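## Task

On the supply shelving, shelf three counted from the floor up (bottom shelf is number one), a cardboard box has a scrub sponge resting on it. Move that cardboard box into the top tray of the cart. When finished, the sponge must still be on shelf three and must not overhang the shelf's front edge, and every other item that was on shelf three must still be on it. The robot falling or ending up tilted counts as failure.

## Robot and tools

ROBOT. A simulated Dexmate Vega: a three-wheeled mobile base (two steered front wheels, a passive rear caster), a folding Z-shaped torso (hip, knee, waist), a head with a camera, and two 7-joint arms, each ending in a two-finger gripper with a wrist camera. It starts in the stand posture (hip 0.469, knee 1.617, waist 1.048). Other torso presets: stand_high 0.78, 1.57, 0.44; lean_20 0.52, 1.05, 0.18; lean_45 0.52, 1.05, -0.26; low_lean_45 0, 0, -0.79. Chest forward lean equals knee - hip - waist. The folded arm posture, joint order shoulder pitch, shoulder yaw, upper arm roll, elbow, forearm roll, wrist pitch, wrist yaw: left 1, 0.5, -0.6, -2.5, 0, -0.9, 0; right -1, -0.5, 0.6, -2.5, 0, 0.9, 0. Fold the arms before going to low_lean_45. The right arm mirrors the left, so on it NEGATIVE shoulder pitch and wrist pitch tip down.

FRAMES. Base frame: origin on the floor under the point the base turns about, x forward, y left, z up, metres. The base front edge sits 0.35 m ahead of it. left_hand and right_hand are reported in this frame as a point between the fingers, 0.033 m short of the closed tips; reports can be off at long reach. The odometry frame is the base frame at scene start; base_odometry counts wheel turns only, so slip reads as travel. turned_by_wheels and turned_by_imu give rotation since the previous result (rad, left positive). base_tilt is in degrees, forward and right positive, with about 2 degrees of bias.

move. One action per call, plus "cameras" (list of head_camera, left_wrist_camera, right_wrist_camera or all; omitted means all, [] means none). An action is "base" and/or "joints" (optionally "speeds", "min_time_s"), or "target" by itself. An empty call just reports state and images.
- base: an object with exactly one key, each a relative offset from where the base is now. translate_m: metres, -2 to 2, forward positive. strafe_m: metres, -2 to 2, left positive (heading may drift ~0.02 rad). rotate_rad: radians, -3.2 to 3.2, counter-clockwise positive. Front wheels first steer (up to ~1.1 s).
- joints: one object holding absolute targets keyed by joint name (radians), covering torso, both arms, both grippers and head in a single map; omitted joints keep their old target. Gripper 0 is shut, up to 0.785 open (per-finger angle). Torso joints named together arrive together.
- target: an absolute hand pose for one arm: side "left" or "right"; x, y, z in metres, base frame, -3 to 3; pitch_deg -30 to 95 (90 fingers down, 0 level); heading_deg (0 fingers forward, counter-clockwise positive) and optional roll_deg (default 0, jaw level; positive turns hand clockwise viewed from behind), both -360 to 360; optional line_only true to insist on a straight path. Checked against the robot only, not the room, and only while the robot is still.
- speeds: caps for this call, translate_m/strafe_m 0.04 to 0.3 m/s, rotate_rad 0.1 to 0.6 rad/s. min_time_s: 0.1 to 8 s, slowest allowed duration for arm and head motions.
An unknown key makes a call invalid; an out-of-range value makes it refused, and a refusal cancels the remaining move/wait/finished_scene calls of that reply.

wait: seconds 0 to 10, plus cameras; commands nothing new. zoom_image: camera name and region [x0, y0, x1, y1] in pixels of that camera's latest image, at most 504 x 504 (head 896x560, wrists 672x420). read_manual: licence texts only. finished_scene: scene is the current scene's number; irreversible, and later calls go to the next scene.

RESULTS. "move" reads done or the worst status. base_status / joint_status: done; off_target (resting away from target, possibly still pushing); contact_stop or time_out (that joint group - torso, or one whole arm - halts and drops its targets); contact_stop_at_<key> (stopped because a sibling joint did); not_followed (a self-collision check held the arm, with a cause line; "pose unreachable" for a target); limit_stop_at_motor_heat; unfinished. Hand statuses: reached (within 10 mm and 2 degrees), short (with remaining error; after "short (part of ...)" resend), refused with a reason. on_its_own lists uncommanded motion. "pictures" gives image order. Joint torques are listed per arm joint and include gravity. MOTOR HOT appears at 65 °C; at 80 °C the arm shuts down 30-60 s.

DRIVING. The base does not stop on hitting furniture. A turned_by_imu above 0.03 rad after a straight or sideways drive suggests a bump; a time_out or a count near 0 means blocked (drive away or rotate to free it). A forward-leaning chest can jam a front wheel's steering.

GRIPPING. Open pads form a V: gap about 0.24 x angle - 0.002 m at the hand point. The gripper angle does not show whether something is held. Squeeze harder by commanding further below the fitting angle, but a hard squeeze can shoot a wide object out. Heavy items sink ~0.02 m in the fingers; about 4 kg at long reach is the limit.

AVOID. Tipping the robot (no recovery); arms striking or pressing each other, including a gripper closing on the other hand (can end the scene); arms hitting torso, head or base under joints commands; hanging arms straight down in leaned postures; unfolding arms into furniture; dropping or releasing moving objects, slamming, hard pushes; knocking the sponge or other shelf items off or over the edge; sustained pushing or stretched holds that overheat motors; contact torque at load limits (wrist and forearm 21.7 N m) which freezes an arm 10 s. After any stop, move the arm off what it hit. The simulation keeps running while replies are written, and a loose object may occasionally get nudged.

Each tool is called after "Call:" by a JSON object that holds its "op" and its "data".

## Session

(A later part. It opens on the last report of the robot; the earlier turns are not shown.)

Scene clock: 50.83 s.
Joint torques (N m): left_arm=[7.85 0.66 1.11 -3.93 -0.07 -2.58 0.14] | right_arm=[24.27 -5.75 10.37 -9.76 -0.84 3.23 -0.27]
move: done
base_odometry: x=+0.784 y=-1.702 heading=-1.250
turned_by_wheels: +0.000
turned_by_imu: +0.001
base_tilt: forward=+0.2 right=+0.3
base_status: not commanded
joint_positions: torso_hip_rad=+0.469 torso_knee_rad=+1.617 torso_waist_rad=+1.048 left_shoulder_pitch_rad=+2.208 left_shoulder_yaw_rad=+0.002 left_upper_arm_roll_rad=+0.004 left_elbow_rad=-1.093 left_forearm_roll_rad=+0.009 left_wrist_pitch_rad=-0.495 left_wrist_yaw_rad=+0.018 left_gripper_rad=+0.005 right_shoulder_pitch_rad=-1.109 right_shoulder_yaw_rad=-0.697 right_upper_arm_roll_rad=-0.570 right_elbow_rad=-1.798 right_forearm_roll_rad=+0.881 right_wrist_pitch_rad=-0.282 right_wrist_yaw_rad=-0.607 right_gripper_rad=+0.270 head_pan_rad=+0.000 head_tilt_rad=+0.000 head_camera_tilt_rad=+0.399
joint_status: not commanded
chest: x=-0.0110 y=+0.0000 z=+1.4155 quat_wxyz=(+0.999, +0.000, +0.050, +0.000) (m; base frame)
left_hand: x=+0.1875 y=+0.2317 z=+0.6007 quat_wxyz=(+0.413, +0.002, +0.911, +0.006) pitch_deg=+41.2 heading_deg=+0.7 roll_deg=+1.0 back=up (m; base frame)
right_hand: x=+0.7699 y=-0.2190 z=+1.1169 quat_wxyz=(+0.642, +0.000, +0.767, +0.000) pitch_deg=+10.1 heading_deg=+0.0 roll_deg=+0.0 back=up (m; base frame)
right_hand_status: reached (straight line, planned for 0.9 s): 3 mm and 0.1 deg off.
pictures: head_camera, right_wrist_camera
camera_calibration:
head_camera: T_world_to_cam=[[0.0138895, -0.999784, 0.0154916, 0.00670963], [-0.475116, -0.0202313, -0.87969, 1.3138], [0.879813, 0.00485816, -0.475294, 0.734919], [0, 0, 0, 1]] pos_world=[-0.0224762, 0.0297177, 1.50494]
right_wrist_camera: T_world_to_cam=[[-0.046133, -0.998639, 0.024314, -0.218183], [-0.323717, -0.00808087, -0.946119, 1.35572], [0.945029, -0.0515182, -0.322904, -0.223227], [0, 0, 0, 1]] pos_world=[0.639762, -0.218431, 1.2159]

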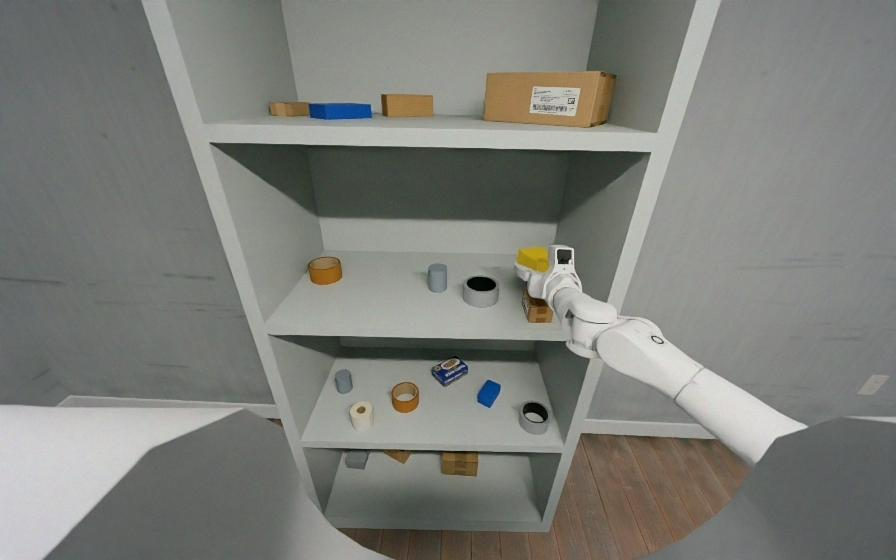

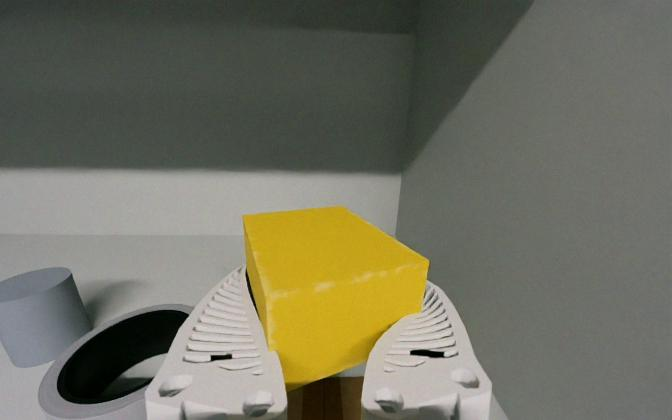

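Call:
{"op": "move", "data": {"target": {"side":"right","x":0.77,"y":0.15,"z":1.10,"pitch_deg":10,"heading_deg":10}, "cameras": ["head_camera","right_wrist_camera"]}}

Scene clock: 56.37 s.
Joint torques (N m): left_arm=[7.36 0.16 1.3 -3.69 0 -2.67 0.22] | right_arm=[26.35 6.87 2.03 -8.19 -1.14 3.61 0.41]
move: done
base_odometry: x=+0.784 y=-1.702 heading=-1.250
turned_by_wheels: +0.000
turned_by_imu: +0.001
base_tilt: forward=+0.2 right=+0.3
base_status: not commanded
joint_positions: torso_hip_rad=+0.469 torso_knee_rad=+1.617 torso_waist_rad=+1.048 left_shoulder_pitch_rad=+2.208 left_shoulder_yaw_rad=+0.002 left_upper_arm_roll_rad=+0.004 left_elbow_rad=-1.093 left_forearm_roll_rad=+0.009 left_wrist_pitch_rad=-0.495 left_wrist_yaw_rad=+0.018 left_gripper_rad=+0.005 right_shoulder_pitch_rad=-0.804 right_shoulder_yaw_rad=+0.065 right_upper_arm_roll_rad=-0.972 right_elbow_rad=-1.159 right_forearm_roll_rad=+0.622 right_wrist_pitch_rad=-0.175 right_wrist_yaw_rad=-0.738 right_gripper_rad=+0.270 head_pan_rad=+0.000 head_tilt_rad=+0.000 head_camera_tilt_rad=+0.399
joint_status: not commanded
chest: x=-0.0110 y=+0.0000 z=+1.4155 quat_wxyz=(+0.999, +0.000, +0.050, +0.000) (m; base frame)
left_hand: x=+0.1875 y=+0.2317 z=+0.6007 quat_wxyz=(+0.413, +0.002, +0.911, +0.006) pitch_deg=+41.2 heading_deg=+0.7 roll_deg=+1.0 back=up (m; base frame)
right_hand: x=+0.7701 y=+0.1480 z=+1.0992 quat_wxyz=(+0.640, -0.066, +0.764, +0.056) pitch_deg=+10.1 heading_deg=+9.9 roll_deg=+0.0 back=up (m; base frame)
right_hand_status: reached (straight line, planned for 3.0 s): 2 mm and 0.1 deg off.
pictures: head_camera, right_wrist_camera
camera_calibration:
head_camera: T_world_to_cam=[[0.0138895, -0.999784, 0.0154916, 0.00670963], [-0.475116, -0.0202313, -0.87969, 1.3138], [0.879813, 0.00485816, -0.475294, 0.734919], [0, 0, 0, 1]] pos_world=[-0.0224762, 0.0297177, 1.50494]
right_wrist_camera: T_world_to_cam=[[0.126726, -0.991647, 0.024008, 0.0148801], [-0.3173, -0.0634565, -0.9462, 1.34537], [0.93982, 0.11229, -0.322692, -0.230655], [0, 0, 0, 1]] pos_world=[0.641775, 0.126029, 1.1982]

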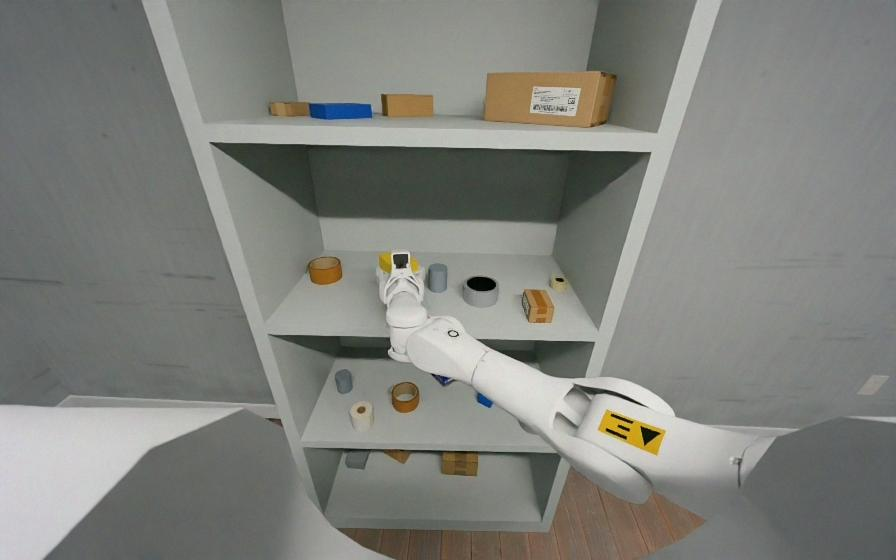

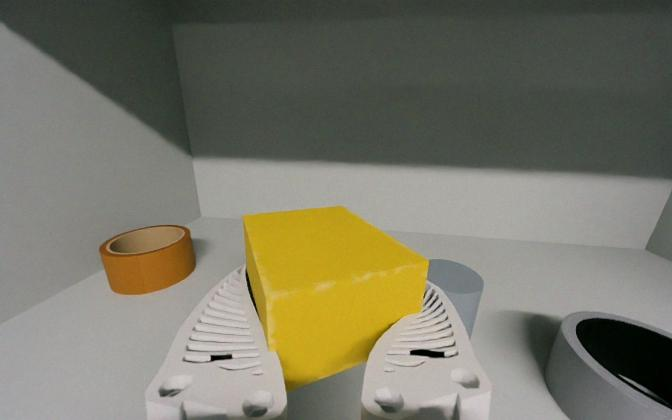

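Call:
{"op": "move", "data": {"target": {"side":"right","x":0.76,"y":0.15,"z":1.015,"pitch_deg":10,"heading_deg":10}, "cameras": ["right_wrist_camera"]}}

Call:
{"op": "move", "data": {"target": {"side":"right","x":0.76,"y":0.15,"z":0.996,"pitch_deg":10,"heading_deg":10}, "cameras": ["head_camera","right_wrist_camera"]}}

Call:
{"op": "zoom_image", "data": {"camera": "head_camera", "region": [320, 220, 500, 380]}}

Scene clock: 59.87 s.
Joint torques (N m): left_arm=[7.28 1.55 1.09 -3.85 0.03 -2.75 0.07] | right_arm=[10.26 7.95 0.14 -3.16 -0.27 0.66 0.62]
move: done
base_odometry: x=+0.784 y=-1.702 heading=-1.250
turned_by_wheels: +0.000
turned_by_imu: +0.001
base_tilt: forward=+0.2 right=+0.3
base_status: not commanded
joint_positions: torso_hip_rad=+0.469 torso_knee_rad=+1.617 torso_waist_rad=+1.048 left_shoulder_pitch_rad=+2.208 left_shoulder_yaw_rad=+0.002 left_upper_arm_roll_rad=+0.004 left_elbow_rad=-1.093 left_forearm_roll_rad=+0.009 left_wrist_pitch_rad=-0.495 left_wrist_yaw_rad=+0.018 left_gripper_rad=+0.005 right_shoulder_pitch_rad=-0.829 right_shoulder_yaw_rad=+0.189 right_upper_arm_roll_rad=-1.014 right_elbow_rad=-0.751 right_forearm_roll_rad=+0.568 right_wrist_pitch_rad=+0.136 right_wrist_yaw_rad=-0.628 right_gripper_rad=+0.270 head_pan_rad=+0.000 head_tilt_rad=+0.000 head_camera_tilt_rad=+0.399
joint_status: not commanded
chest: x=-0.0111 y=+0.0000 z=+1.4155 quat_wxyz=(+0.999, +0.000, +0.050, +0.000) (m; base frame)
left_hand: x=+0.1875 y=+0.2317 z=+0.6007 quat_wxyz=(+0.413, +0.002, +0.911, +0.006) pitch_deg=+41.2 heading_deg=+0.7 roll_deg=+1.0 back=up (m; base frame)
right_hand: x=+0.7604 y=+0.1499 z=+1.0163 quat_wxyz=(+0.641, -0.066, +0.763, +0.056) pitch_deg=+10.0 heading_deg=+10.0 roll_deg=+0.0 back=up (m; base frame)
right_hand_status: reached (straight line, planned for 1.6 s): 1 mm and 0.0 deg off.
pictures: right_wrist_camera
camera_calibration:
right_wrist_camera: T_world_to_cam=[[0.127419, -0.991561, 0.0238892, 0.0194873], [-0.315606, -0.0633667, -0.946772, 1.2632], [0.940296, 0.113098, -0.321017, -0.250756], [0, 0, 0, 1]] pos_world=[0.631975, 0.127727, 1.115]

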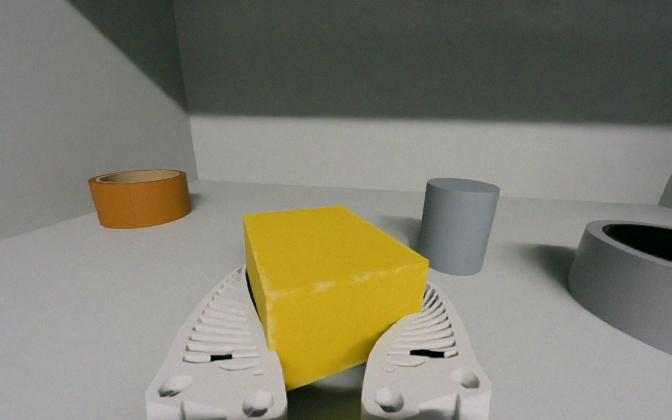

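Scene clock: 71.30 s.
Joint torques (N m): left_arm=[6.77 1.5 0.79 -3.39 -0.05 -3.56 0.03] | right_arm=[-10.97 -3.68 0.61 9.31 5.59 -12.11 4.24]
move: short
TORQUE FAULT: right_wrist_pitch_rad reached its load limit. The right arm stopped for 10 seconds, dropped its targets and accepts commands again: back off and push less far. The stop added 9.6 s to the call and to motion_time.
base_odometry: x=+0.784 y=-1.702 heading=-1.250
turned_by_wheels: +0.000
turned_by_imu: +0.003
base_tilt: forward=+0.1 right=+0.4
base_status: not commanded
joint_positions: torso_hip_rad=+0.470 torso_knee_rad=+1.616 torso_waist_rad=+1.049 left_shoulder_pitch_rad=+2.208 left_shoulder_yaw_rad=+0.002 left_upper_arm_roll_rad=+0.004 left_elbow_rad=-1.093 left_forearm_roll_rad=+0.009 left_wrist_pitch_rad=-0.495 left_wrist_yaw_rad=+0.018 left_gripper_rad=+0.005 right_shoulder_pitch_rad=-0.794 right_shoulder_yaw_rad=+0.278 right_upper_arm_roll_rad=-1.006 right_elbow_rad=-0.536 right_forearm_roll_rad=+0.564 right_wrist_pitch_rad=+0.261 right_wrist_yaw_rad=-0.575 right_gripper_rad=+0.270 head_pan_rad=+0.000 head_tilt_rad=+0.000 head_camera_tilt_rad=+0.399
joint_status: not commanded
chest: x=-0.0138 y=+0.0000 z=+1.4156 quat_wxyz=(+0.999, +0.000, +0.048, +0.000) (m; base frame)
left_hand: x=+0.1875 y=+0.2317 z=+0.6015 quat_wxyz=(+0.415, +0.002, +0.910, +0.006) pitch_deg=+41.0 heading_deg=+0.7 roll_deg=+1.0 back=up (m; base frame)
right_hand: x=+0.7615 y=+0.1523 z=+1.0121 quat_wxyz=(+0.647, -0.065, +0.757, +0.058) pitch_deg=+8.9 heading_deg=+10.0 roll_deg=+0.3 back=up (m; base frame)
right_hand_status: short (straight line, planned for 1.3 s): torque_fault, 16 mm and 1.1 deg off.
pictures: head_camera, right_wrist_camera
camera_calibration:
head_camera: T_world_to_cam=[[0.0138381, -0.999784, 0.0155375, 0.00668192], [-0.4722, -0.0202313, -0.881259, 1.31478], [0.881383, 0.00485814, -0.472378, 0.733288], [0, 0, 0, 1]] pos_world=[-0.0255631, 0.0297177, 1.50494]
right_wrist_camera: T_world_to_cam=[[0.12709, -0.991712, 0.0188678, 0.0272952], [-0.299481, -0.0564995, -0.952428, 1.25214], [0.9456, 0.115393, -0.304179, -0.274791], [0, 0, 0, 1]] pos_world=[0.631365, 0.129523, 1.10847]

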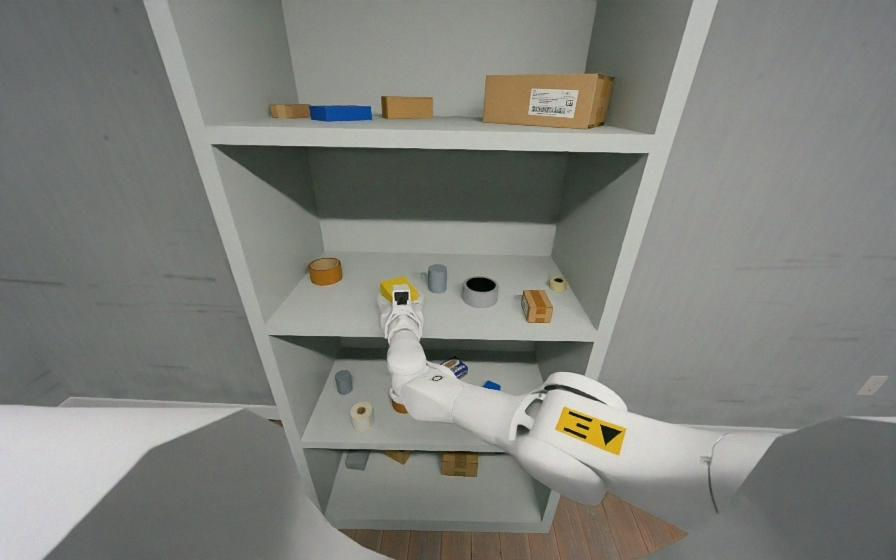

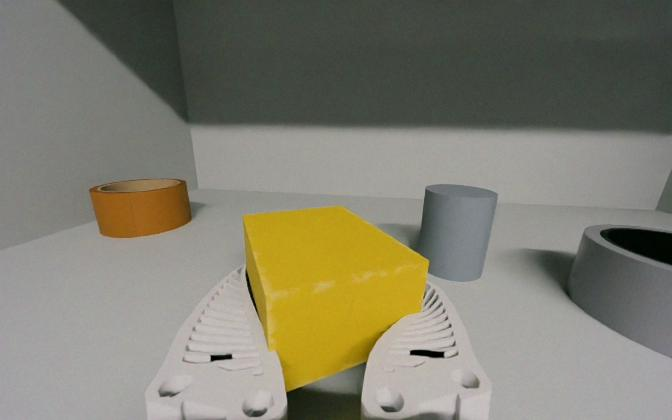

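Scaled by 2.800 from the camera's 896x560 image, which has a finer 960x600 frame.

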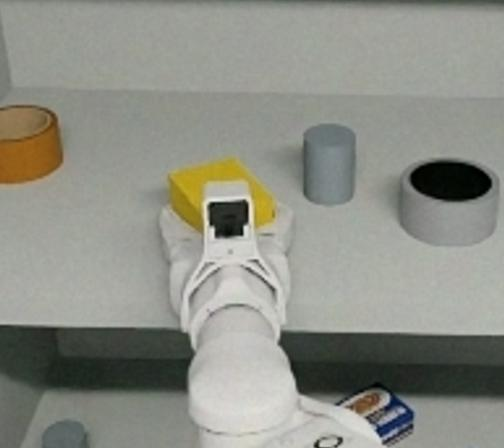

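Call:
{"op": "move", "data": {"target": {"side":"right","x":0.76,"y":0.15,"z":1.018,"pitch_deg":10,"heading_deg":10}, "cameras": ["right_wrist_camera"]}}

Call:
{"op": "move", "data": {"joints": {"right_gripper_rad":0.55}, "min_time_s": 1, "cameras": ["head_camera","right_wrist_camera"]}}

Scene clock: 74.67 s.
Joint torques (N m): left_arm=[7.49 0.34 1.16 -3.53 -0.1 -3.49 0.16] | right_arm=[4.24 2.81 -0.48 -7.09 0.29 0.75 -0.7]
move: done
base_odometry: x=+0.784 y=-1.702 heading=-1.250
turned_by_wheels: +0.000
turned_by_imu: +0.001
base_tilt: forward=+0.1 right=+0.3
base_status: not commanded
joint_positions: torso_hip_rad=+0.469 torso_knee_rad=+1.617 torso_waist_rad=+1.048 left_shoulder_pitch_rad=+2.208 left_shoulder_yaw_rad=+0.002 left_upper_arm_roll_rad=+0.004 left_elbow_rad=-1.093 left_forearm_roll_rad=+0.009 left_wrist_pitch_rad=-0.495 left_wrist_yaw_rad=+0.018 left_gripper_rad=+0.005 right_shoulder_pitch_rad=-0.824 right_shoulder_yaw_rad=+0.196 right_upper_arm_roll_rad=-1.010 right_elbow_rad=-0.735 right_forearm_roll_rad=+0.568 right_wrist_pitch_rad=+0.139 right_wrist_yaw_rad=-0.622 right_gripper_rad=+0.271 head_pan_rad=+0.000 head_tilt_rad=+0.000 head_camera_tilt_rad=+0.399
joint_status: not commanded
chest: x=-0.0114 y=+0.0000 z=+1.4155 quat_wxyz=(+0.999, +0.000, +0.050, +0.000) (m; base frame)
left_hand: x=+0.1875 y=+0.2317 z=+0.6008 quat_wxyz=(+0.413, +0.002, +0.911, +0.006) pitch_deg=+41.2 heading_deg=+0.7 roll_deg=+1.0 back=up (m; base frame)
right_hand: x=+0.7616 y=+0.1502 z=+1.0160 quat_wxyz=(+0.640, -0.066, +0.764, +0.056) pitch_deg=+10.1 heading_deg=+10.0 roll_deg=+0.1 back=up (m; base frame)
right_hand_status: reached (straight line, planned for 1.0 s): 3 mm and 0.1 deg off.
pictures: right_wrist_camera
camera_calibration:
right_wrist_camera: T_world_to_cam=[[0.128133, -0.991481, 0.0234164, 0.019683], [-0.31749, -0.0633761, -0.946141, 1.26412], [0.939565, 0.113797, -0.322906, -0.249533], [0, 0, 0, 1]] pos_world=[0.633276, 0.128026, 1.115]

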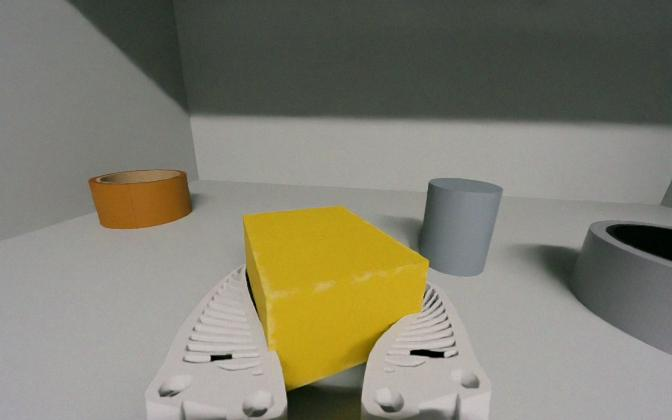

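"min_time_s" has no arm or head joint beside it: it slows only arm and head motions. Command such a joint too, or leave it out

Call:
{"op": "move", "data": {"joints": {"right_gripper_rad":0.55}, "cameras": ["head_camera","right_wrist_camera"]}}

Scene clock: 75.67 s.
Joint torques (N m): left_arm=[7.25 -0.17 1.03 -3.57 -0.1 -2.89 0.31] | right_arm=[3.48 2.63 0.16 -6.71 -0.03 -0.25 -1]
move: done
base_odometry: x=+0.784 y=-1.702 heading=-1.250
turned_by_wheels: +0.000
turned_by_imu: +0.000
base_tilt: forward=+0.2 right=+0.3
base_status: not commanded
joint_positions: torso_hip_rad=+0.469 torso_knee_rad=+1.617 torso_waist_rad=+1.048 left_shoulder_pitch_rad=+2.208 left_shoulder_yaw_rad=+0.002 left_upper_arm_roll_rad=+0.004 left_elbow_rad=-1.093 left_forearm_roll_rad=+0.009 left_wrist_pitch_rad=-0.495 left_wrist_yaw_rad=+0.018 left_gripper_rad=+0.005 right_shoulder_pitch_rad=-0.825 right_shoulder_yaw_rad=+0.194 right_upper_arm_roll_rad=-1.010 right_elbow_rad=-0.740 right_forearm_roll_rad=+0.568 right_wrist_pitch_rad=+0.136 right_wrist_yaw_rad=-0.623 right_gripper_rad=+0.550 head_pan_rad=+0.000 head_tilt_rad=+0.000 head_camera_tilt_rad=+0.399
joint_status: all done
chest: x=-0.0114 y=+0.0000 z=+1.4155 quat_wxyz=(+0.999, +0.000, +0.050, +0.000) (m; base frame)
left_hand: x=+0.1875 y=+0.2317 z=+0.6008 quat_wxyz=(+0.413, +0.002, +0.911, +0.006) pitch_deg=+41.2 heading_deg=+0.7 roll_deg=+1.0 back=up (m; base frame)
right_hand: x=+0.7615 y=+0.1501 z=+1.0161 quat_wxyz=(+0.640, -0.067, +0.764, +0.056) pitch_deg=+10.1 heading_deg=+10.0 roll_deg=+0.0 back=up (m; base frame)
pictures: head_camera, right_wrist_camera
camera_calibration:
head_camera: T_world_to_cam=[[0.013884, -0.999784, 0.015496, 0.00670833], [-0.4748, -0.0202309, -0.879861, 1.31388], [0.879984, 0.00485846, -0.474978, 0.734798], [0, 0, 0, 1]] pos_world=[-0.0228748, 0.0297177, 1.50494]
right_wrist_camera: T_world_to_cam=[[0.128135, -0.991474, 0.0236659, 0.0193014], [-0.317941, -0.0636694, -0.94597, 1.26434], [0.939412, 0.113687, -0.323389, -0.24884], [0, 0, 0, 1]] pos_world=[0.633277, 0.127927, 1.1151]

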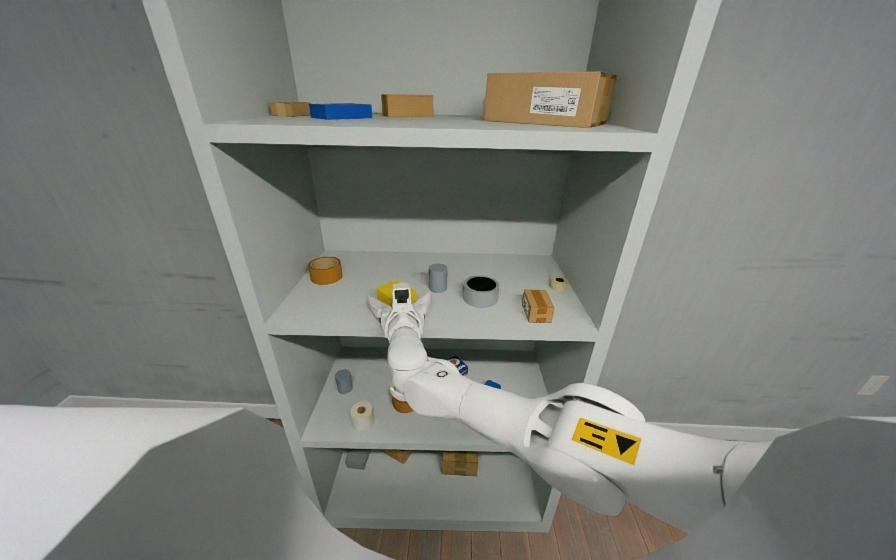

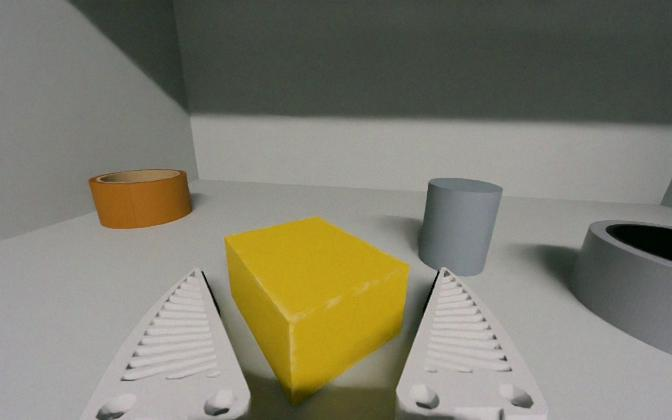

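Call:
{"op": "move", "data": {"target": {"side":"right","x":0.60,"y":0.12,"z":1.06,"pitch_deg":10,"heading_deg":10}, "cameras": []}}

Call:
{"op": "move", "data": {"target": {"side":"right","x":0.60,"y":-0.215,"z":1.10,"pitch_deg":30,"heading_deg":0}, "cameras": ["head_camera","right_wrist_camera"]}}

Call:
{"op": "zoom_image", "data": {"camera": "head_camera", "region": [350, 240, 610, 350]}}

Scene clock: 81.67 s.
Joint torques (N m): left_arm=[8.16 -0.1 1.15 -4.54 -0.09 -2.78 0.09] | right_arm=[5.98 3.31 0.99 -11.27 -1.4 2.02 -0.55]
move: done
base_odometry: x=+0.784 y=-1.702 heading=-1.250
turned_by_wheels: +0.000
turned_by_imu: +0.002
base_tilt: forward=+0.2 right=+0.3
base_status: not commanded
joint_positions: torso_hip_rad=+0.469 torso_knee_rad=+1.617 torso_waist_rad=+1.048 left_shoulder_pitch_rad=+2.208 left_shoulder_yaw_rad=+0.002 left_upper_arm_roll_rad=+0.004 left_elbow_rad=-1.093 left_forearm_roll_rad=+0.009 left_wrist_pitch_rad=-0.495 left_wrist_yaw_rad=+0.018 left_gripper_rad=+0.005 right_shoulder_pitch_rad=-1.167 right_shoulder_yaw_rad=-0.227 right_upper_arm_roll_rad=-1.096 right_elbow_rad=-1.811 right_forearm_roll_rad=+0.528 right_wrist_pitch_rad=-0.267 right_wrist_yaw_rad=-0.997 right_gripper_rad=+0.550 head_pan_rad=+0.000 head_tilt_rad=+0.000 head_camera_tilt_rad=+0.399
joint_status: not commanded
chest: x=-0.0112 y=+0.0000 z=+1.4155 quat_wxyz=(+0.999, +0.000, +0.050, +0.000) (m; base frame)
left_hand: x=+0.1875 y=+0.2317 z=+0.6008 quat_wxyz=(+0.413, +0.002, +0.911, +0.006) pitch_deg=+41.2 heading_deg=+0.7 roll_deg=+1.0 back=up (m; base frame)
right_hand: x=+0.6014 y=+0.1201 z=+1.0592 quat_wxyz=(+0.640, -0.067, +0.763, +0.056) pitch_deg=+10.0 heading_deg=+10.0 roll_deg=+0.0 back=up (m; base frame)
right_hand_status: reached (straight line, planned for 3.7 s): 2 mm and 0.0 deg off.
pictures: none
No camera images: "cameras" was empty.

Scene clock: 86.97 s.
Joint torques (N m): left_arm=[7.42 -0.37 0.87 -4.79 -0.17 -2.53 0.15] | right_arm=[6.29 -3.97 8.67 -9.16 -0.2 1.89 -0.25]
move: done
base_odometry: x=+0.784 y=-1.702 heading=-1.250
turned_by_wheels: +0.000
turned_by_imu: +0.001
base_tilt: forward=+0.1 right=+0.3
base_status: not commanded
joint_positions: torso_hip_rad=+0.469 torso_knee_rad=+1.617 torso_waist_rad=+1.048 left_shoulder_pitch_rad=+2.208 left_shoulder_yaw_rad=+0.002 left_upper_arm_roll_rad=+0.004 left_elbow_rad=-1.093 left_forearm_roll_rad=+0.009 left_wrist_pitch_rad=-0.495 left_wrist_yaw_rad=+0.018 left_gripper_rad=+0.005 right_shoulder_pitch_rad=-1.386 right_shoulder_yaw_rad=-0.767 right_upper_arm_roll_rad=-0.174 right_elbow_rad=-2.379 right_forearm_roll_rad=+1.461 right_wrist_pitch_rad=-0.845 right_wrist_yaw_rad=-1.087 right_gripper_rad=+0.550 head_pan_rad=+0.000 head_tilt_rad=+0.000 head_camera_tilt_rad=+0.399
joint_status: not commanded
chest: x=-0.0112 y=+0.0000 z=+1.4155 quat_wxyz=(+0.999, +0.000, +0.050, +0.000) (m; base frame)
left_hand: x=+0.1875 y=+0.2317 z=+0.6008 quat_wxyz=(+0.413, +0.002, +0.911, +0.006) pitch_deg=+41.2 heading_deg=+0.7 roll_deg=+1.0 back=up (m; base frame)
right_hand: x=+0.6001 y=-0.2134 z=+1.0991 quat_wxyz=(+0.500, +0.000, +0.866, +0.000) pitch_deg=+30.0 heading_deg=+0.1 roll_deg=+0.0 back=up (m; base frame)
right_hand_status: reached (straight line, planned for 3.7 s): 2 mm and 0.1 deg off.
pictures: head_camera, right_wrist_camera
camera_calibration:
head_camera: T_world_to_cam=[[0.0138875, -0.999784, 0.0154928, 0.00671058], [-0.474997, -0.0202307, -0.879755, 1.31381], [0.879878, 0.00485856, -0.475175, 0.734916], [0, 0, 0, 1]] pos_world=[-0.0226756, 0.0297177, 1.50494]
right_wrist_camera: T_world_to_cam=[[-0.034239, -0.998677, 0.0383756, -0.242592], [-0.626071, -0.00849742, -0.77972, 1.28242], [0.779014, -0.0507227, -0.624951, 0.363572], [0, 0, 0, 1]] pos_world=[0.511353, -0.212932, 1.23645]

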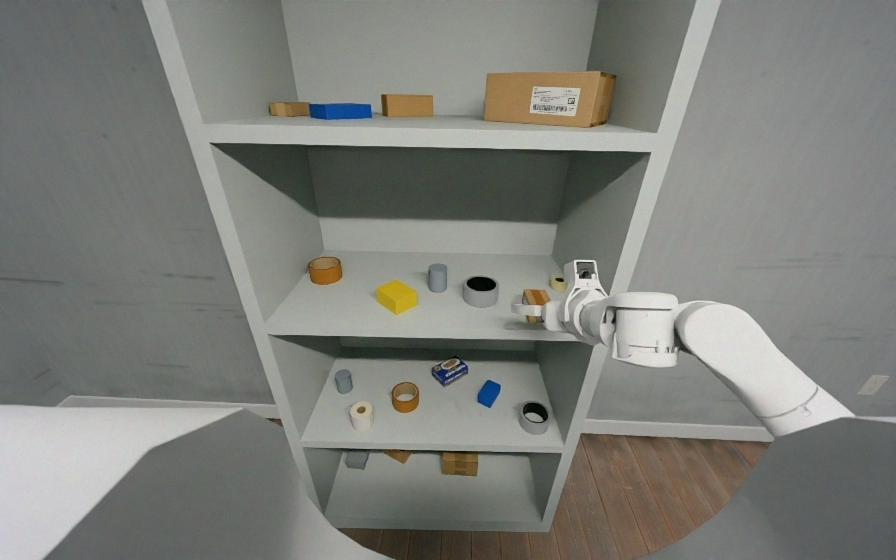

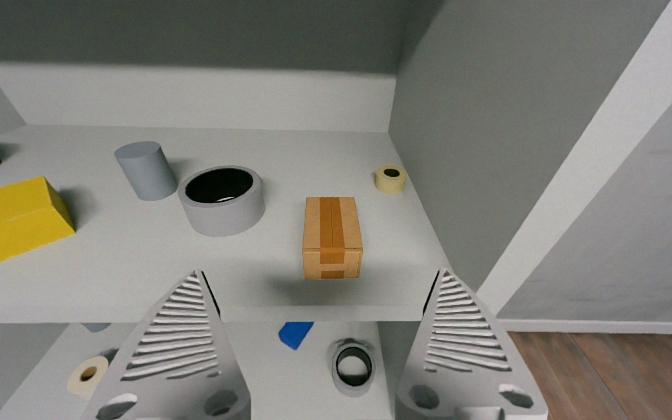

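Scaled by 1.938 from the camera's 896x560 image, which has a finer 960x600 frame.

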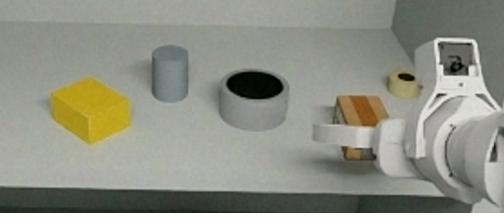

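Call:
{"op": "move", "data": {"target": {"side":"right","x":0.765,"y":-0.223,"z":1.0,"pitch_deg":30,"heading_deg":0}, "cameras": ["right_wrist_camera"]}}

Scene clock: 91.73 s.
Joint torques (N m): left_arm=[7.38 0.85 1.31 -4.13 -0.09 -2.74 0.14] | right_arm=[14.83 -0.32 0.89 2.32 0.32 -1.2 0.34]
move: done
base_odometry: x=+0.784 y=-1.702 heading=-1.250
turned_by_wheels: +0.000
turned_by_imu: +0.001
base_tilt: forward=+0.1 right=+0.3
base_status: not commanded
joint_positions: torso_hip_rad=+0.469 torso_knee_rad=+1.617 torso_waist_rad=+1.048 left_shoulder_pitch_rad=+2.208 left_shoulder_yaw_rad=+0.002 left_upper_arm_roll_rad=+0.004 left_elbow_rad=-1.093 left_forearm_roll_rad=+0.009 left_wrist_pitch_rad=-0.495 left_wrist_yaw_rad=+0.018 left_gripper_rad=+0.005 right_shoulder_pitch_rad=-1.009 right_shoulder_yaw_rad=-0.598 right_upper_arm_roll_rad=-0.532 right_elbow_rad=-1.632 right_forearm_roll_rad=+1.023 right_wrist_pitch_rad=-0.626 right_wrist_yaw_rad=-0.595 right_gripper_rad=+0.550 head_pan_rad=+0.000 head_tilt_rad=+0.000 head_camera_tilt_rad=+0.399
joint_status: not commanded
chest: x=-0.0115 y=+0.0000 z=+1.4155 quat_wxyz=(+0.999, +0.000, +0.050, +0.000) (m; base frame)
left_hand: x=+0.1875 y=+0.2317 z=+0.6008 quat_wxyz=(+0.413, +0.002, +0.911, +0.006) pitch_deg=+41.2 heading_deg=+0.7 roll_deg=+1.0 back=up (m; base frame)
right_hand: x=+0.7641 y=-0.2230 z=+1.0016 quat_wxyz=(+0.501, +0.001, +0.866, +0.000) pitch_deg=+29.9 heading_deg=+0.0 roll_deg=+0.1 back=up (m; base frame)
right_hand_status: reached (straight line, planned for 2.7 s): 2 mm and 0.1 deg off.
pictures: right_wrist_camera
camera_calibration:
right_wrist_camera: T_world_to_cam=[[-0.0356897, -0.998653, 0.0376642, -0.241026], [-0.625243, -0.00708789, -0.780398, 1.30938], [0.779613, -0.0514015, -0.624148, 0.17294], [0, 0, 0, 1]] pos_world=[0.675251, -0.222532, 1.13885]

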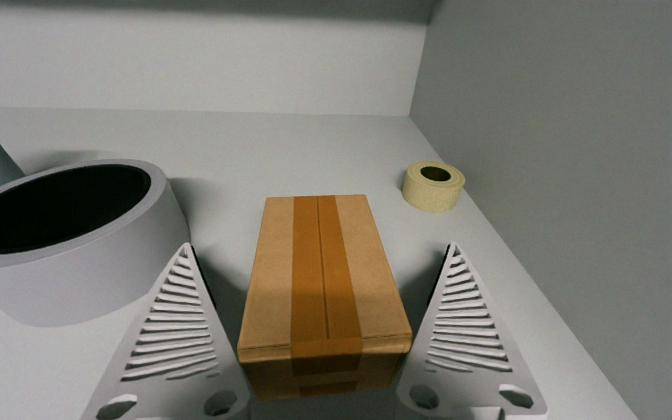

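Call:
{"op": "move", "data": {"target": {"side":"right","x":0.762,"y":-0.223,"z":1.014,"pitch_deg":30,"heading_deg":0}, "cameras": ["right_wrist_camera"]}}

Call:
{"op": "move", "data": {"joints": {"right_gripper_rad":0.2}, "cameras": ["right_wrist_camera"]}}

Call:
{"op": "move", "data": {"target": {"side":"right","x":0.762,"y":-0.223,"z":1.09,"pitch_deg":30,"heading_deg":0}, "cameras": ["head_camera","right_wrist_camera"]}}

Scene clock: 93.77 s.
Joint torques (N m): left_arm=[7.43 0.22 0.69 -3.76 -0.13 -2.74 0.25] | right_arm=[19.12 -5.67 7.96 -8.23 0.33 0.53 -0.48]
move: done
base_odometry: x=+0.784 y=-1.702 heading=-1.250
turned_by_wheels: +0.000
turned_by_imu: +0.001
base_tilt: forward=+0.1 right=+0.3
base_status: not commanded
joint_positions: torso_hip_rad=+0.469 torso_knee_rad=+1.617 torso_waist_rad=+1.048 left_shoulder_pitch_rad=+2.208 left_shoulder_yaw_rad=+0.002 left_upper_arm_roll_rad=+0.004 left_elbow_rad=-1.093 left_forearm_roll_rad=+0.009 left_wrist_pitch_rad=-0.495 left_wrist_yaw_rad=+0.018 left_gripper_rad=+0.005 right_shoulder_pitch_rad=-1.006 right_shoulder_yaw_rad=-0.605 right_upper_arm_roll_rad=-0.518 right_elbow_rad=-1.661 right_forearm_roll_rad=+1.044 right_wrist_pitch_rad=-0.655 right_wrist_yaw_rad=-0.615 right_gripper_rad=+0.550 head_pan_rad=+0.000 head_tilt_rad=+0.000 head_camera_tilt_rad=+0.399
joint_status: not commanded
chest: x=-0.0113 y=+0.0000 z=+1.4155 quat_wxyz=(+0.999, +0.000, +0.050, +0.000) (m; base frame)
left_hand: x=+0.1875 y=+0.2317 z=+0.6008 quat_wxyz=(+0.413, +0.002, +0.911, +0.006) pitch_deg=+41.2 heading_deg=+0.7 roll_deg=+1.0 back=up (m; base frame)
right_hand: x=+0.7624 y=-0.2230 z=+1.0117 quat_wxyz=(+0.500, +0.000, +0.866, +0.000) pitch_deg=+30.0 heading_deg=+0.0 roll_deg=+0.0 back=up (m; base frame)
right_hand_status: reached (straight line, planned for 0.4 s): 2 mm and 0.0 deg off.
pictures: right_wrist_camera
camera_calibration:
right_wrist_camera: T_world_to_cam=[[-0.0350848, -0.998639, 0.0385793, -0.24282], [-0.626671, -0.00808698, -0.779242, 1.31581], [0.778494, -0.051516, -0.625535, 0.182803], [0, 0, 0, 1]] pos_world=[0.673753, -0.222431, 1.14905]

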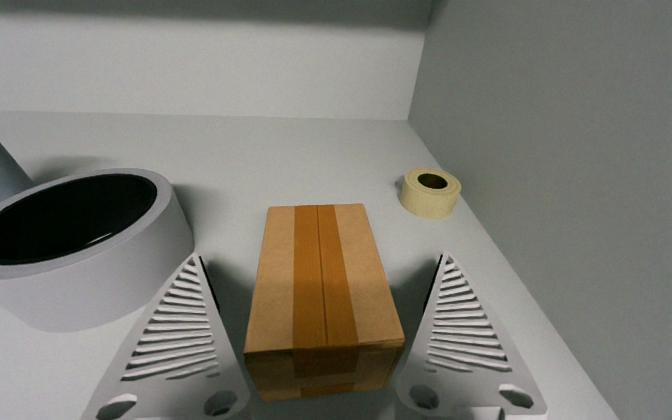

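Scene clock: 94.67 s.
Joint torques (N m): left_arm=[7.96 1.11 0.88 -4.02 -0.1 -2.45 0.1] | right_arm=[19.35 -5.83 7.29 -7.42 0.3 -0.16 -0.5]
move: done
base_odometry: x=+0.784 y=-1.702 heading=-1.250
turned_by_wheels: +0.000
turned_by_imu: +0.000
base_tilt: forward=+0.1 right=+0.3
base_status: not commanded
joint_positions: torso_hip_rad=+0.469 torso_knee_rad=+1.617 torso_waist_rad=+1.048 left_shoulder_pitch_rad=+2.208 left_shoulder_yaw_rad=+0.002 left_upper_arm_roll_rad=+0.004 left_elbow_rad=-1.093 left_forearm_roll_rad=+0.009 left_wrist_pitch_rad=-0.495 left_wrist_yaw_rad=+0.018 left_gripper_rad=+0.005 right_shoulder_pitch_rad=-1.006 right_shoulder_yaw_rad=-0.606 right_upper_arm_roll_rad=-0.516 right_elbow_rad=-1.666 right_forearm_roll_rad=+1.047 right_wrist_pitch_rad=-0.660 right_wrist_yaw_rad=-0.618 right_gripper_rad=+0.201 head_pan_rad=+0.000 head_tilt_rad=+0.000 head_camera_tilt_rad=+0.399
joint_status: all done
chest: x=-0.0113 y=+0.0000 z=+1.4155 quat_wxyz=(+0.999, +0.000, +0.050, +0.000) (m; base frame)
left_hand: x=+0.1875 y=+0.2317 z=+0.6008 quat_wxyz=(+0.413, +0.002, +0.911, +0.006) pitch_deg=+41.2 heading_deg=+0.7 roll_deg=+1.0 back=up (m; base frame)
right_hand: x=+0.7622 y=-0.2229 z=+1.0135 quat_wxyz=(+0.500, +0.000, +0.866, +0.000) pitch_deg=+30.0 heading_deg=+0.0 roll_deg=+0.0 back=up (m; base frame)
pictures: right_wrist_camera
camera_calibration:
right_wrist_camera: T_world_to_cam=[[-0.0349517, -0.998644, 0.0385882, -0.243001], [-0.626564, -0.00818446, -0.779327, 1.31703], [0.778586, -0.0514168, -0.625429, 0.184], [0, 0, 0, 1]] pos_world=[0.673453, -0.222431, 1.15085]

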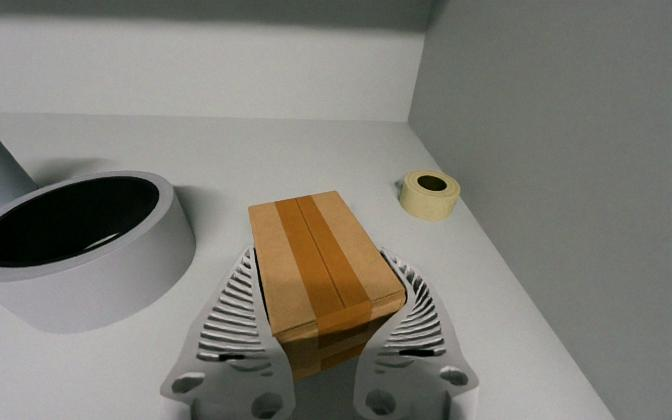

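Scene clock: 96.97 s.
Joint torques (N m): left_arm=[6.82 0.77 0.98 -4.34 -0.11 -3.04 0.05] | right_arm=[26.36 -5.68 10.11 -9.85 -0.66 3.15 -0.22]
move: done
base_odometry: x=+0.784 y=-1.702 heading=-1.250
turned_by_wheels: +0.000
turned_by_imu: +0.001
base_tilt: forward=+0.1 right=+0.3
base_status: not commanded
joint_positions: torso_hip_rad=+0.469 torso_knee_rad=+1.617 torso_waist_rad=+1.048 left_shoulder_pitch_rad=+2.208 left_shoulder_yaw_rad=+0.002 left_upper_arm_roll_rad=+0.004 left_elbow_rad=-1.093 left_forearm_roll_rad=+0.009 left_wrist_pitch_rad=-0.495 left_wrist_yaw_rad=+0.018 left_gripper_rad=+0.005 right_shoulder_pitch_rad=-0.935 right_shoulder_yaw_rad=-0.612 right_upper_arm_roll_rad=-0.429 right_elbow_rad=-1.776 right_forearm_roll_rad=+1.182 right_wrist_pitch_rad=-0.840 right_wrist_yaw_rad=-0.740 right_gripper_rad=+0.201 head_pan_rad=+0.000 head_tilt_rad=+0.000 head_camera_tilt_rad=+0.399
joint_status: not commanded
chest: x=-0.0112 y=+0.0000 z=+1.4155 quat_wxyz=(+0.999, +0.000, +0.050, +0.000) (m; base frame)
left_hand: x=+0.1875 y=+0.2317 z=+0.6007 quat_wxyz=(+0.413, +0.002, +0.911, +0.006) pitch_deg=+41.2 heading_deg=+0.7 roll_deg=+1.0 back=up (m; base frame)
right_hand: x=+0.7619 y=-0.2229 z=+1.0866 quat_wxyz=(+0.499, +0.000, +0.867, +0.000) pitch_deg=+30.1 heading_deg=+0.0 roll_deg=+0.0 back=up (m; base frame)
right_hand_status: reached (straight line, planned for 0.9 s): 3 mm and 0.1 deg off.
pictures: head_camera, right_wrist_camera
camera_calibration:
head_camera: T_world_to_cam=[[0.0138875, -0.999784, 0.0154928, 0.00671058], [-0.474997, -0.0202307, -0.879755, 1.31381], [0.879878, 0.00485856, -0.475175, 0.734916], [0, 0, 0, 1]] pos_world=[-0.0226756, 0.0297177, 1.50494]
right_wrist_camera: T_world_to_cam=[[-0.03508, -0.99864, 0.0385604, -0.245608], [-0.628056, -0.00798362, -0.778127, 1.37374], [0.777377, -0.0515148, -0.626922, 0.232469], [0, 0, 0, 1]] pos_world=[0.673455, -0.222331, 1.22416]

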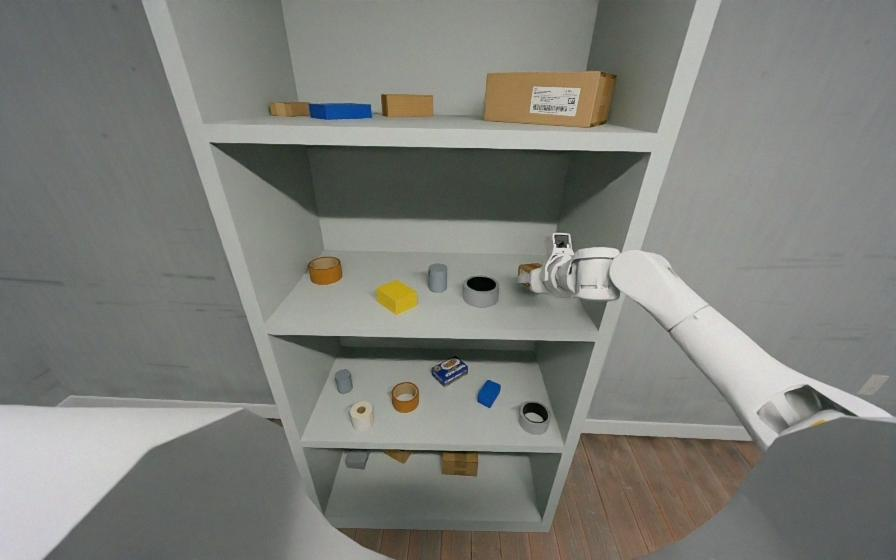

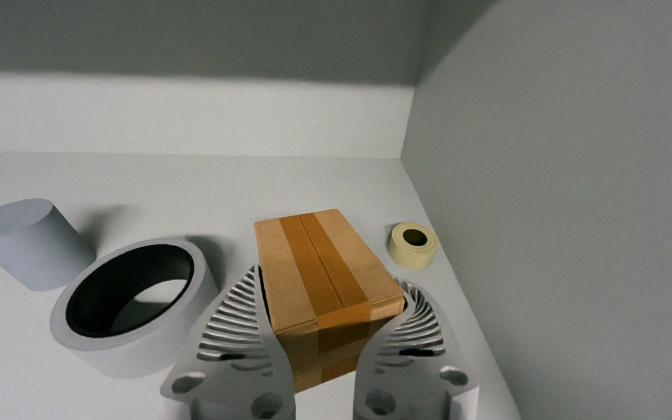

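Call:
{"op": "move", "data": {"base": {"translate_m":-0.5}, "cameras": []}}

Call:
{"op": "move", "data": {"target": {"side":"right","x":0.45,"y":-0.22,"z":1.10,"pitch_deg":30,"heading_deg":0}, "cameras": ["right_wrist_camera"]}}

Call:
{"op": "move", "data": {"base": {"rotate_rad":0.455}, "cameras": []}}

Call:
{"op": "move", "data": {"base": {"translate_m":-1.66}, "cameras": []}}

Call:
{"op": "move", "data": {"base": {"rotate_rad":-2.0}, "cameras": ["head_camera","right_wrist_camera"]}}

Scene clock: 101.53 s.
Joint torques (N m): left_arm=[7.7 1.27 1.06 -4.22 -0.14 -3.2 0.24] | right_arm=[28.07 -3.1 10.56 -11.17 -0.27 2.73 -0.36]
move: done
base_odometry: x=+0.627 y=-1.227 heading=-1.249
turned_by_wheels: +0.001
turned_by_imu: +0.005
base_tilt: forward=+0.2 right=+0.3
base_status: done
joint_positions: torso_hip_rad=+0.469 torso_knee_rad=+1.617 torso_waist_rad=+1.048 left_shoulder_pitch_rad=+2.208 left_shoulder_yaw_rad=+0.002 left_upper_arm_roll_rad=+0.004 left_elbow_rad=-1.093 left_forearm_roll_rad=+0.009 left_wrist_pitch_rad=-0.495 left_wrist_yaw_rad=+0.018 left_gripper_rad=+0.005 right_shoulder_pitch_rad=-0.933 right_shoulder_yaw_rad=-0.612 right_upper_arm_roll_rad=-0.426 right_elbow_rad=-1.779 right_forearm_roll_rad=+1.187 right_wrist_pitch_rad=-0.845 right_wrist_yaw_rad=-0.744 right_gripper_rad=+0.201 head_pan_rad=+0.000 head_tilt_rad=+0.000 head_camera_tilt_rad=+0.399
joint_status: not commanded
chest: x=-0.0110 y=+0.0000 z=+1.4155 quat_wxyz=(+0.999, +0.000, +0.050, +0.000) (m; base frame)
left_hand: x=+0.1875 y=+0.2317 z=+0.6007 quat_wxyz=(+0.413, +0.002, +0.911, +0.006) pitch_deg=+41.2 heading_deg=+0.7 roll_deg=+1.0 back=up (m; base frame)
right_hand: x=+0.7618 y=-0.2229 z=+1.0888 quat_wxyz=(+0.499, +0.000, +0.866, +0.000) pitch_deg=+30.1 heading_deg=+0.0 roll_deg=+0.0 back=up (m; base frame)
pictures: none
No camera images: "cameras" was empty.

Scene clock: 113.00 s.
Joint torques (N m): left_arm=[8.01 0.93 0.52 -3.84 -0.03 -2.57 -0.04] | right_arm=[13.37 0.96 3.45 -7.55 -0.69 -1.08 0.6]
move: short
base_odometry: x=+0.627 y=-1.227 heading=-1.248
turned_by_wheels: +0.000
turned_by_imu: +0.003
base_tilt: forward=+0.2 right=+0.4
base_status: not commanded
joint_positions: torso_hip_rad=+0.469 torso_knee_rad=+1.617 torso_waist_rad=+1.048 left_shoulder_pitch_rad=+2.208 left_shoulder_yaw_rad=+0.002 left_upper_arm_roll_rad=+0.004 left_elbow_rad=-1.093 left_forearm_roll_rad=+0.009 left_wrist_pitch_rad=-0.495 left_wrist_yaw_rad=+0.018 left_gripper_rad=+0.005 right_shoulder_pitch_rad=+0.584 right_shoulder_yaw_rad=-1.030 right_upper_arm_roll_rad=+2.633 right_elbow_rad=-2.637 right_forearm_roll_rad=-1.606 right_wrist_pitch_rad=-0.661 right_wrist_yaw_rad=+1.129 right_gripper_rad=+0.201 head_pan_rad=+0.000 head_tilt_rad=+0.000 head_camera_tilt_rad=+0.399
joint_status: not commanded
chest: x=-0.0111 y=+0.0000 z=+1.4155 quat_wxyz=(+0.999, +0.000, +0.050, +0.000) (m; base frame)
left_hand: x=+0.1875 y=+0.2317 z=+0.6007 quat_wxyz=(+0.413, +0.002, +0.911, +0.006) pitch_deg=+41.2 heading_deg=+0.7 roll_deg=+1.0 back=up (m; base frame)
right_hand: x=+0.1991 y=-0.3636 z=+0.8818 quat_wxyz=(+0.109, +0.976, -0.028, +0.187) pitch_deg=+65.0 heading_deg=-31.8 roll_deg=-28.5 back=down (m; base frame)
right_hand_status: short (part of a checked arc of 11.0 s [the straight line was blocked; over the whole arc the hand travels 3.65 m to end 0.31 m from its start, up to 1.13 m off the straight line; right_upper_arm_roll_rad turns most, 3.42 rad; on the way or at its end the hand turns up to 180 deg from its attitude at the start], the rest not played, planned for 9.9 s): 362 mm and 40.3 deg off.
pictures: right_wrist_camera
camera_calibration:
right_wrist_camera: T_world_to_cam=[[0.0628381, 0.984775, -0.162079, 0.480569], [0.863463, 0.0277951, 0.503645, -0.554387], [0.500482, -0.171598, -0.848571, 0.741295], [0, 0, 0, 1]] pos_world=[0.0774896, -0.330639, 0.986146]

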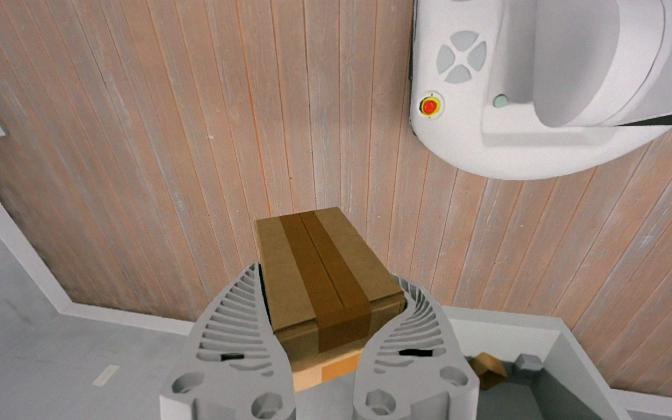

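Scene clock: 115.30 s.
Joint torques (N m): left_arm=[7.2 -0.96 0.92 -3.67 -0.11 -2.94 0.23] | right_arm=[13.26 1.68 3.37 -8.2 -0.87 -0.14 0.8]
move: done
base_odometry: x=+0.627 y=-1.228 heading=-0.794
turned_by_wheels: +0.455
turned_by_imu: +0.444
base_tilt: forward=+0.1 right=+0.4
base_status: done
joint_positions: torso_hip_rad=+0.469 torso_knee_rad=+1.617 torso_waist_rad=+1.048 left_shoulder_pitch_rad=+2.208 left_shoulder_yaw_rad=+0.002 left_upper_arm_roll_rad=+0.004 left_elbow_rad=-1.093 left_forearm_roll_rad=+0.009 left_wrist_pitch_rad=-0.495 left_wrist_yaw_rad=+0.018 left_gripper_rad=+0.005 right_shoulder_pitch_rad=+0.587 right_shoulder_yaw_rad=-1.031 right_upper_arm_roll_rad=+2.639 right_elbow_rad=-2.639 right_forearm_roll_rad=-1.611 right_wrist_pitch_rad=-0.661 right_wrist_yaw_rad=+1.133 right_gripper_rad=+0.201 head_pan_rad=+0.000 head_tilt_rad=+0.000 head_camera_tilt_rad=+0.399
joint_status: not commanded
chest: x=-0.0111 y=+0.0000 z=+1.4155 quat_wxyz=(+0.999, +0.000, +0.050, +0.000) (m; base frame)
left_hand: x=+0.1875 y=+0.2317 z=+0.6007 quat_wxyz=(+0.413, +0.002, +0.911, +0.006) pitch_deg=+41.2 heading_deg=+0.7 roll_deg=+1.0 back=up (m; base frame)
right_hand: x=+0.2039 y=-0.3610 z=+0.8836 quat_wxyz=(+0.107, +0.975, -0.028, +0.192) pitch_deg=+64.6 heading_deg=-30.7 roll_deg=-27.5 back=down (m; base frame)
pictures: none
No camera images: "cameras" was empty.

Scene clock: 122.93 s.
Joint torques (N m): left_arm=[7.11 -0.43 1.48 -4.65 0 -2.24 0.11] | right_arm=[12.58 1.11 3.24 -7.95 -0.63 -0.56 0.33]
move: done
base_odometry: x=-0.537 y=-0.044 heading=-0.793
turned_by_wheels: +0.001
turned_by_imu: +0.016
base_tilt: forward=+0.1 right=+0.3
base_status: done
joint_positions: torso_hip_rad=+0.469 torso_knee_rad=+1.617 torso_waist_rad=+1.048 left_shoulder_pitch_rad=+2.208 left_shoulder_yaw_rad=+0.002 left_upper_arm_roll_rad=+0.004 left_elbow_rad=-1.093 left_forearm_roll_rad=+0.009 left_wrist_pitch_rad=-0.495 left_wrist_yaw_rad=+0.018 left_gripper_rad=+0.005 right_shoulder_pitch_rad=+0.587 right_shoulder_yaw_rad=-1.031 right_upper_arm_roll_rad=+2.639 right_elbow_rad=-2.639 right_forearm_roll_rad=-1.611 right_wrist_pitch_rad=-0.661 right_wrist_yaw_rad=+1.133 right_gripper_rad=+0.201 head_pan_rad=+0.000 head_tilt_rad=+0.000 head_camera_tilt_rad=+0.399
joint_status: not commanded
chest: x=-0.0112 y=+0.0000 z=+1.4155 quat_wxyz=(+0.999, +0.000, +0.050, +0.000) (m; base frame)
left_hand: x=+0.1875 y=+0.2317 z=+0.6007 quat_wxyz=(+0.413, +0.002, +0.911, +0.006) pitch_deg=+41.2 heading_deg=+0.7 roll_deg=+1.0 back=up (m; base frame)
right_hand: x=+0.2040 y=-0.3610 z=+0.8837 quat_wxyz=(+0.107, +0.975, -0.028, +0.192) pitch_deg=+64.6 heading_deg=-30.7 roll_deg=-27.4 back=down (m; base frame)
pictures: none
No camera images: "cameras" was empty.

Scene clock: 127.83 s.
Joint torques (N m): left_arm=[7.64 0.36 1.08 -4.45 -0.05 -2.69 0.08] | right_arm=[11.87 0.4 3.72 -6.99 -0.86 -0.5 0.77]
move: done
base_odometry: x=-0.537 y=-0.043 heading=-2.791
turned_by_wheels: -1.998
turned_by_imu: -1.940
base_tilt: forward=+0.2 right=+0.3
base_status: done
joint_positions: torso_hip_rad=+0.469 torso_knee_rad=+1.617 torso_waist_rad=+1.048 left_shoulder_pitch_rad=+2.208 left_shoulder_yaw_rad=+0.002 left_upper_arm_roll_rad=+0.004 left_elbow_rad=-1.093 left_forearm_roll_rad=+0.009 left_wrist_pitch_rad=-0.495 left_wrist_yaw_rad=+0.018 left_gripper_rad=+0.005 right_shoulder_pitch_rad=+0.587 right_shoulder_yaw_rad=-1.031 right_upper_arm_roll_rad=+2.639 right_elbow_rad=-2.639 right_forearm_roll_rad=-1.611 right_wrist_pitch_rad=-0.660 right_wrist_yaw_rad=+1.133 right_gripper_rad=+0.201 head_pan_rad=+0.000 head_tilt_rad=+0.000 head_camera_tilt_rad=+0.399
joint_status: not commanded
chest: x=-0.0112 y=+0.0000 z=+1.4155 quat_wxyz=(+0.999, +0.000, +0.050, +0.000) (m; base frame)
left_hand: x=+0.1875 y=+0.2317 z=+0.6007 quat_wxyz=(+0.413, +0.002, +0.911, +0.006) pitch_deg=+41.2 heading_deg=+0.7 roll_deg=+1.0 back=up (m; base frame)
right_hand: x=+0.2040 y=-0.3610 z=+0.8837 quat_wxyz=(+0.107, +0.975, -0.028, +0.192) pitch_deg=+64.6 heading_deg=-30.7 roll_deg=-27.4 back=down (m; base frame)
pictures: head_camera, right_wrist_camera
camera_calibration:
head_camera: T_world_to_cam=[[0.0138898, -0.999784, 0.0154922, 0.0067114], [-0.475074, -0.0202318, -0.879713, 1.31374], [0.879836, 0.00485907, -0.475252, 0.735031], [0, 0, 0, 1]] pos_world=[-0.022676, 0.0297177, 1.50494]
right_wrist_camera: T_world_to_cam=[[0.0613984, 0.985449, -0.158495, 0.47538], [0.858257, 0.0289388, 0.512404, -0.565902], [0.509534, -0.16749, -0.843992, 0.736411], [0, 0, 0, 1]] pos_world=[0.0812755, -0.328745, 0.98684]

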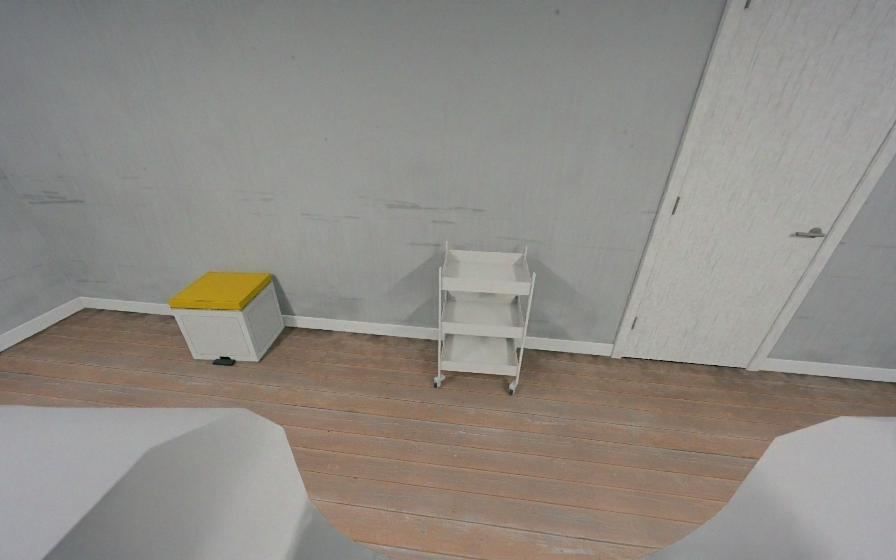

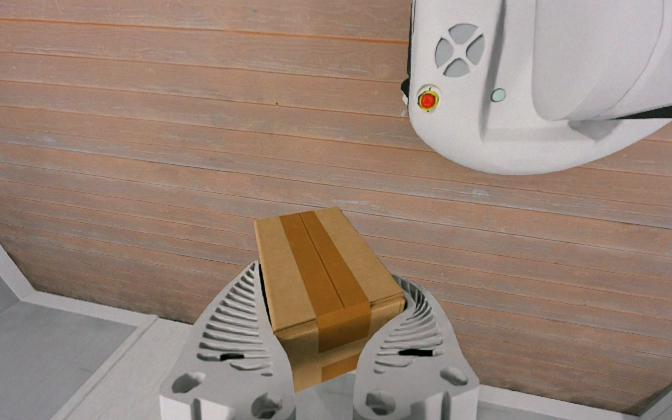

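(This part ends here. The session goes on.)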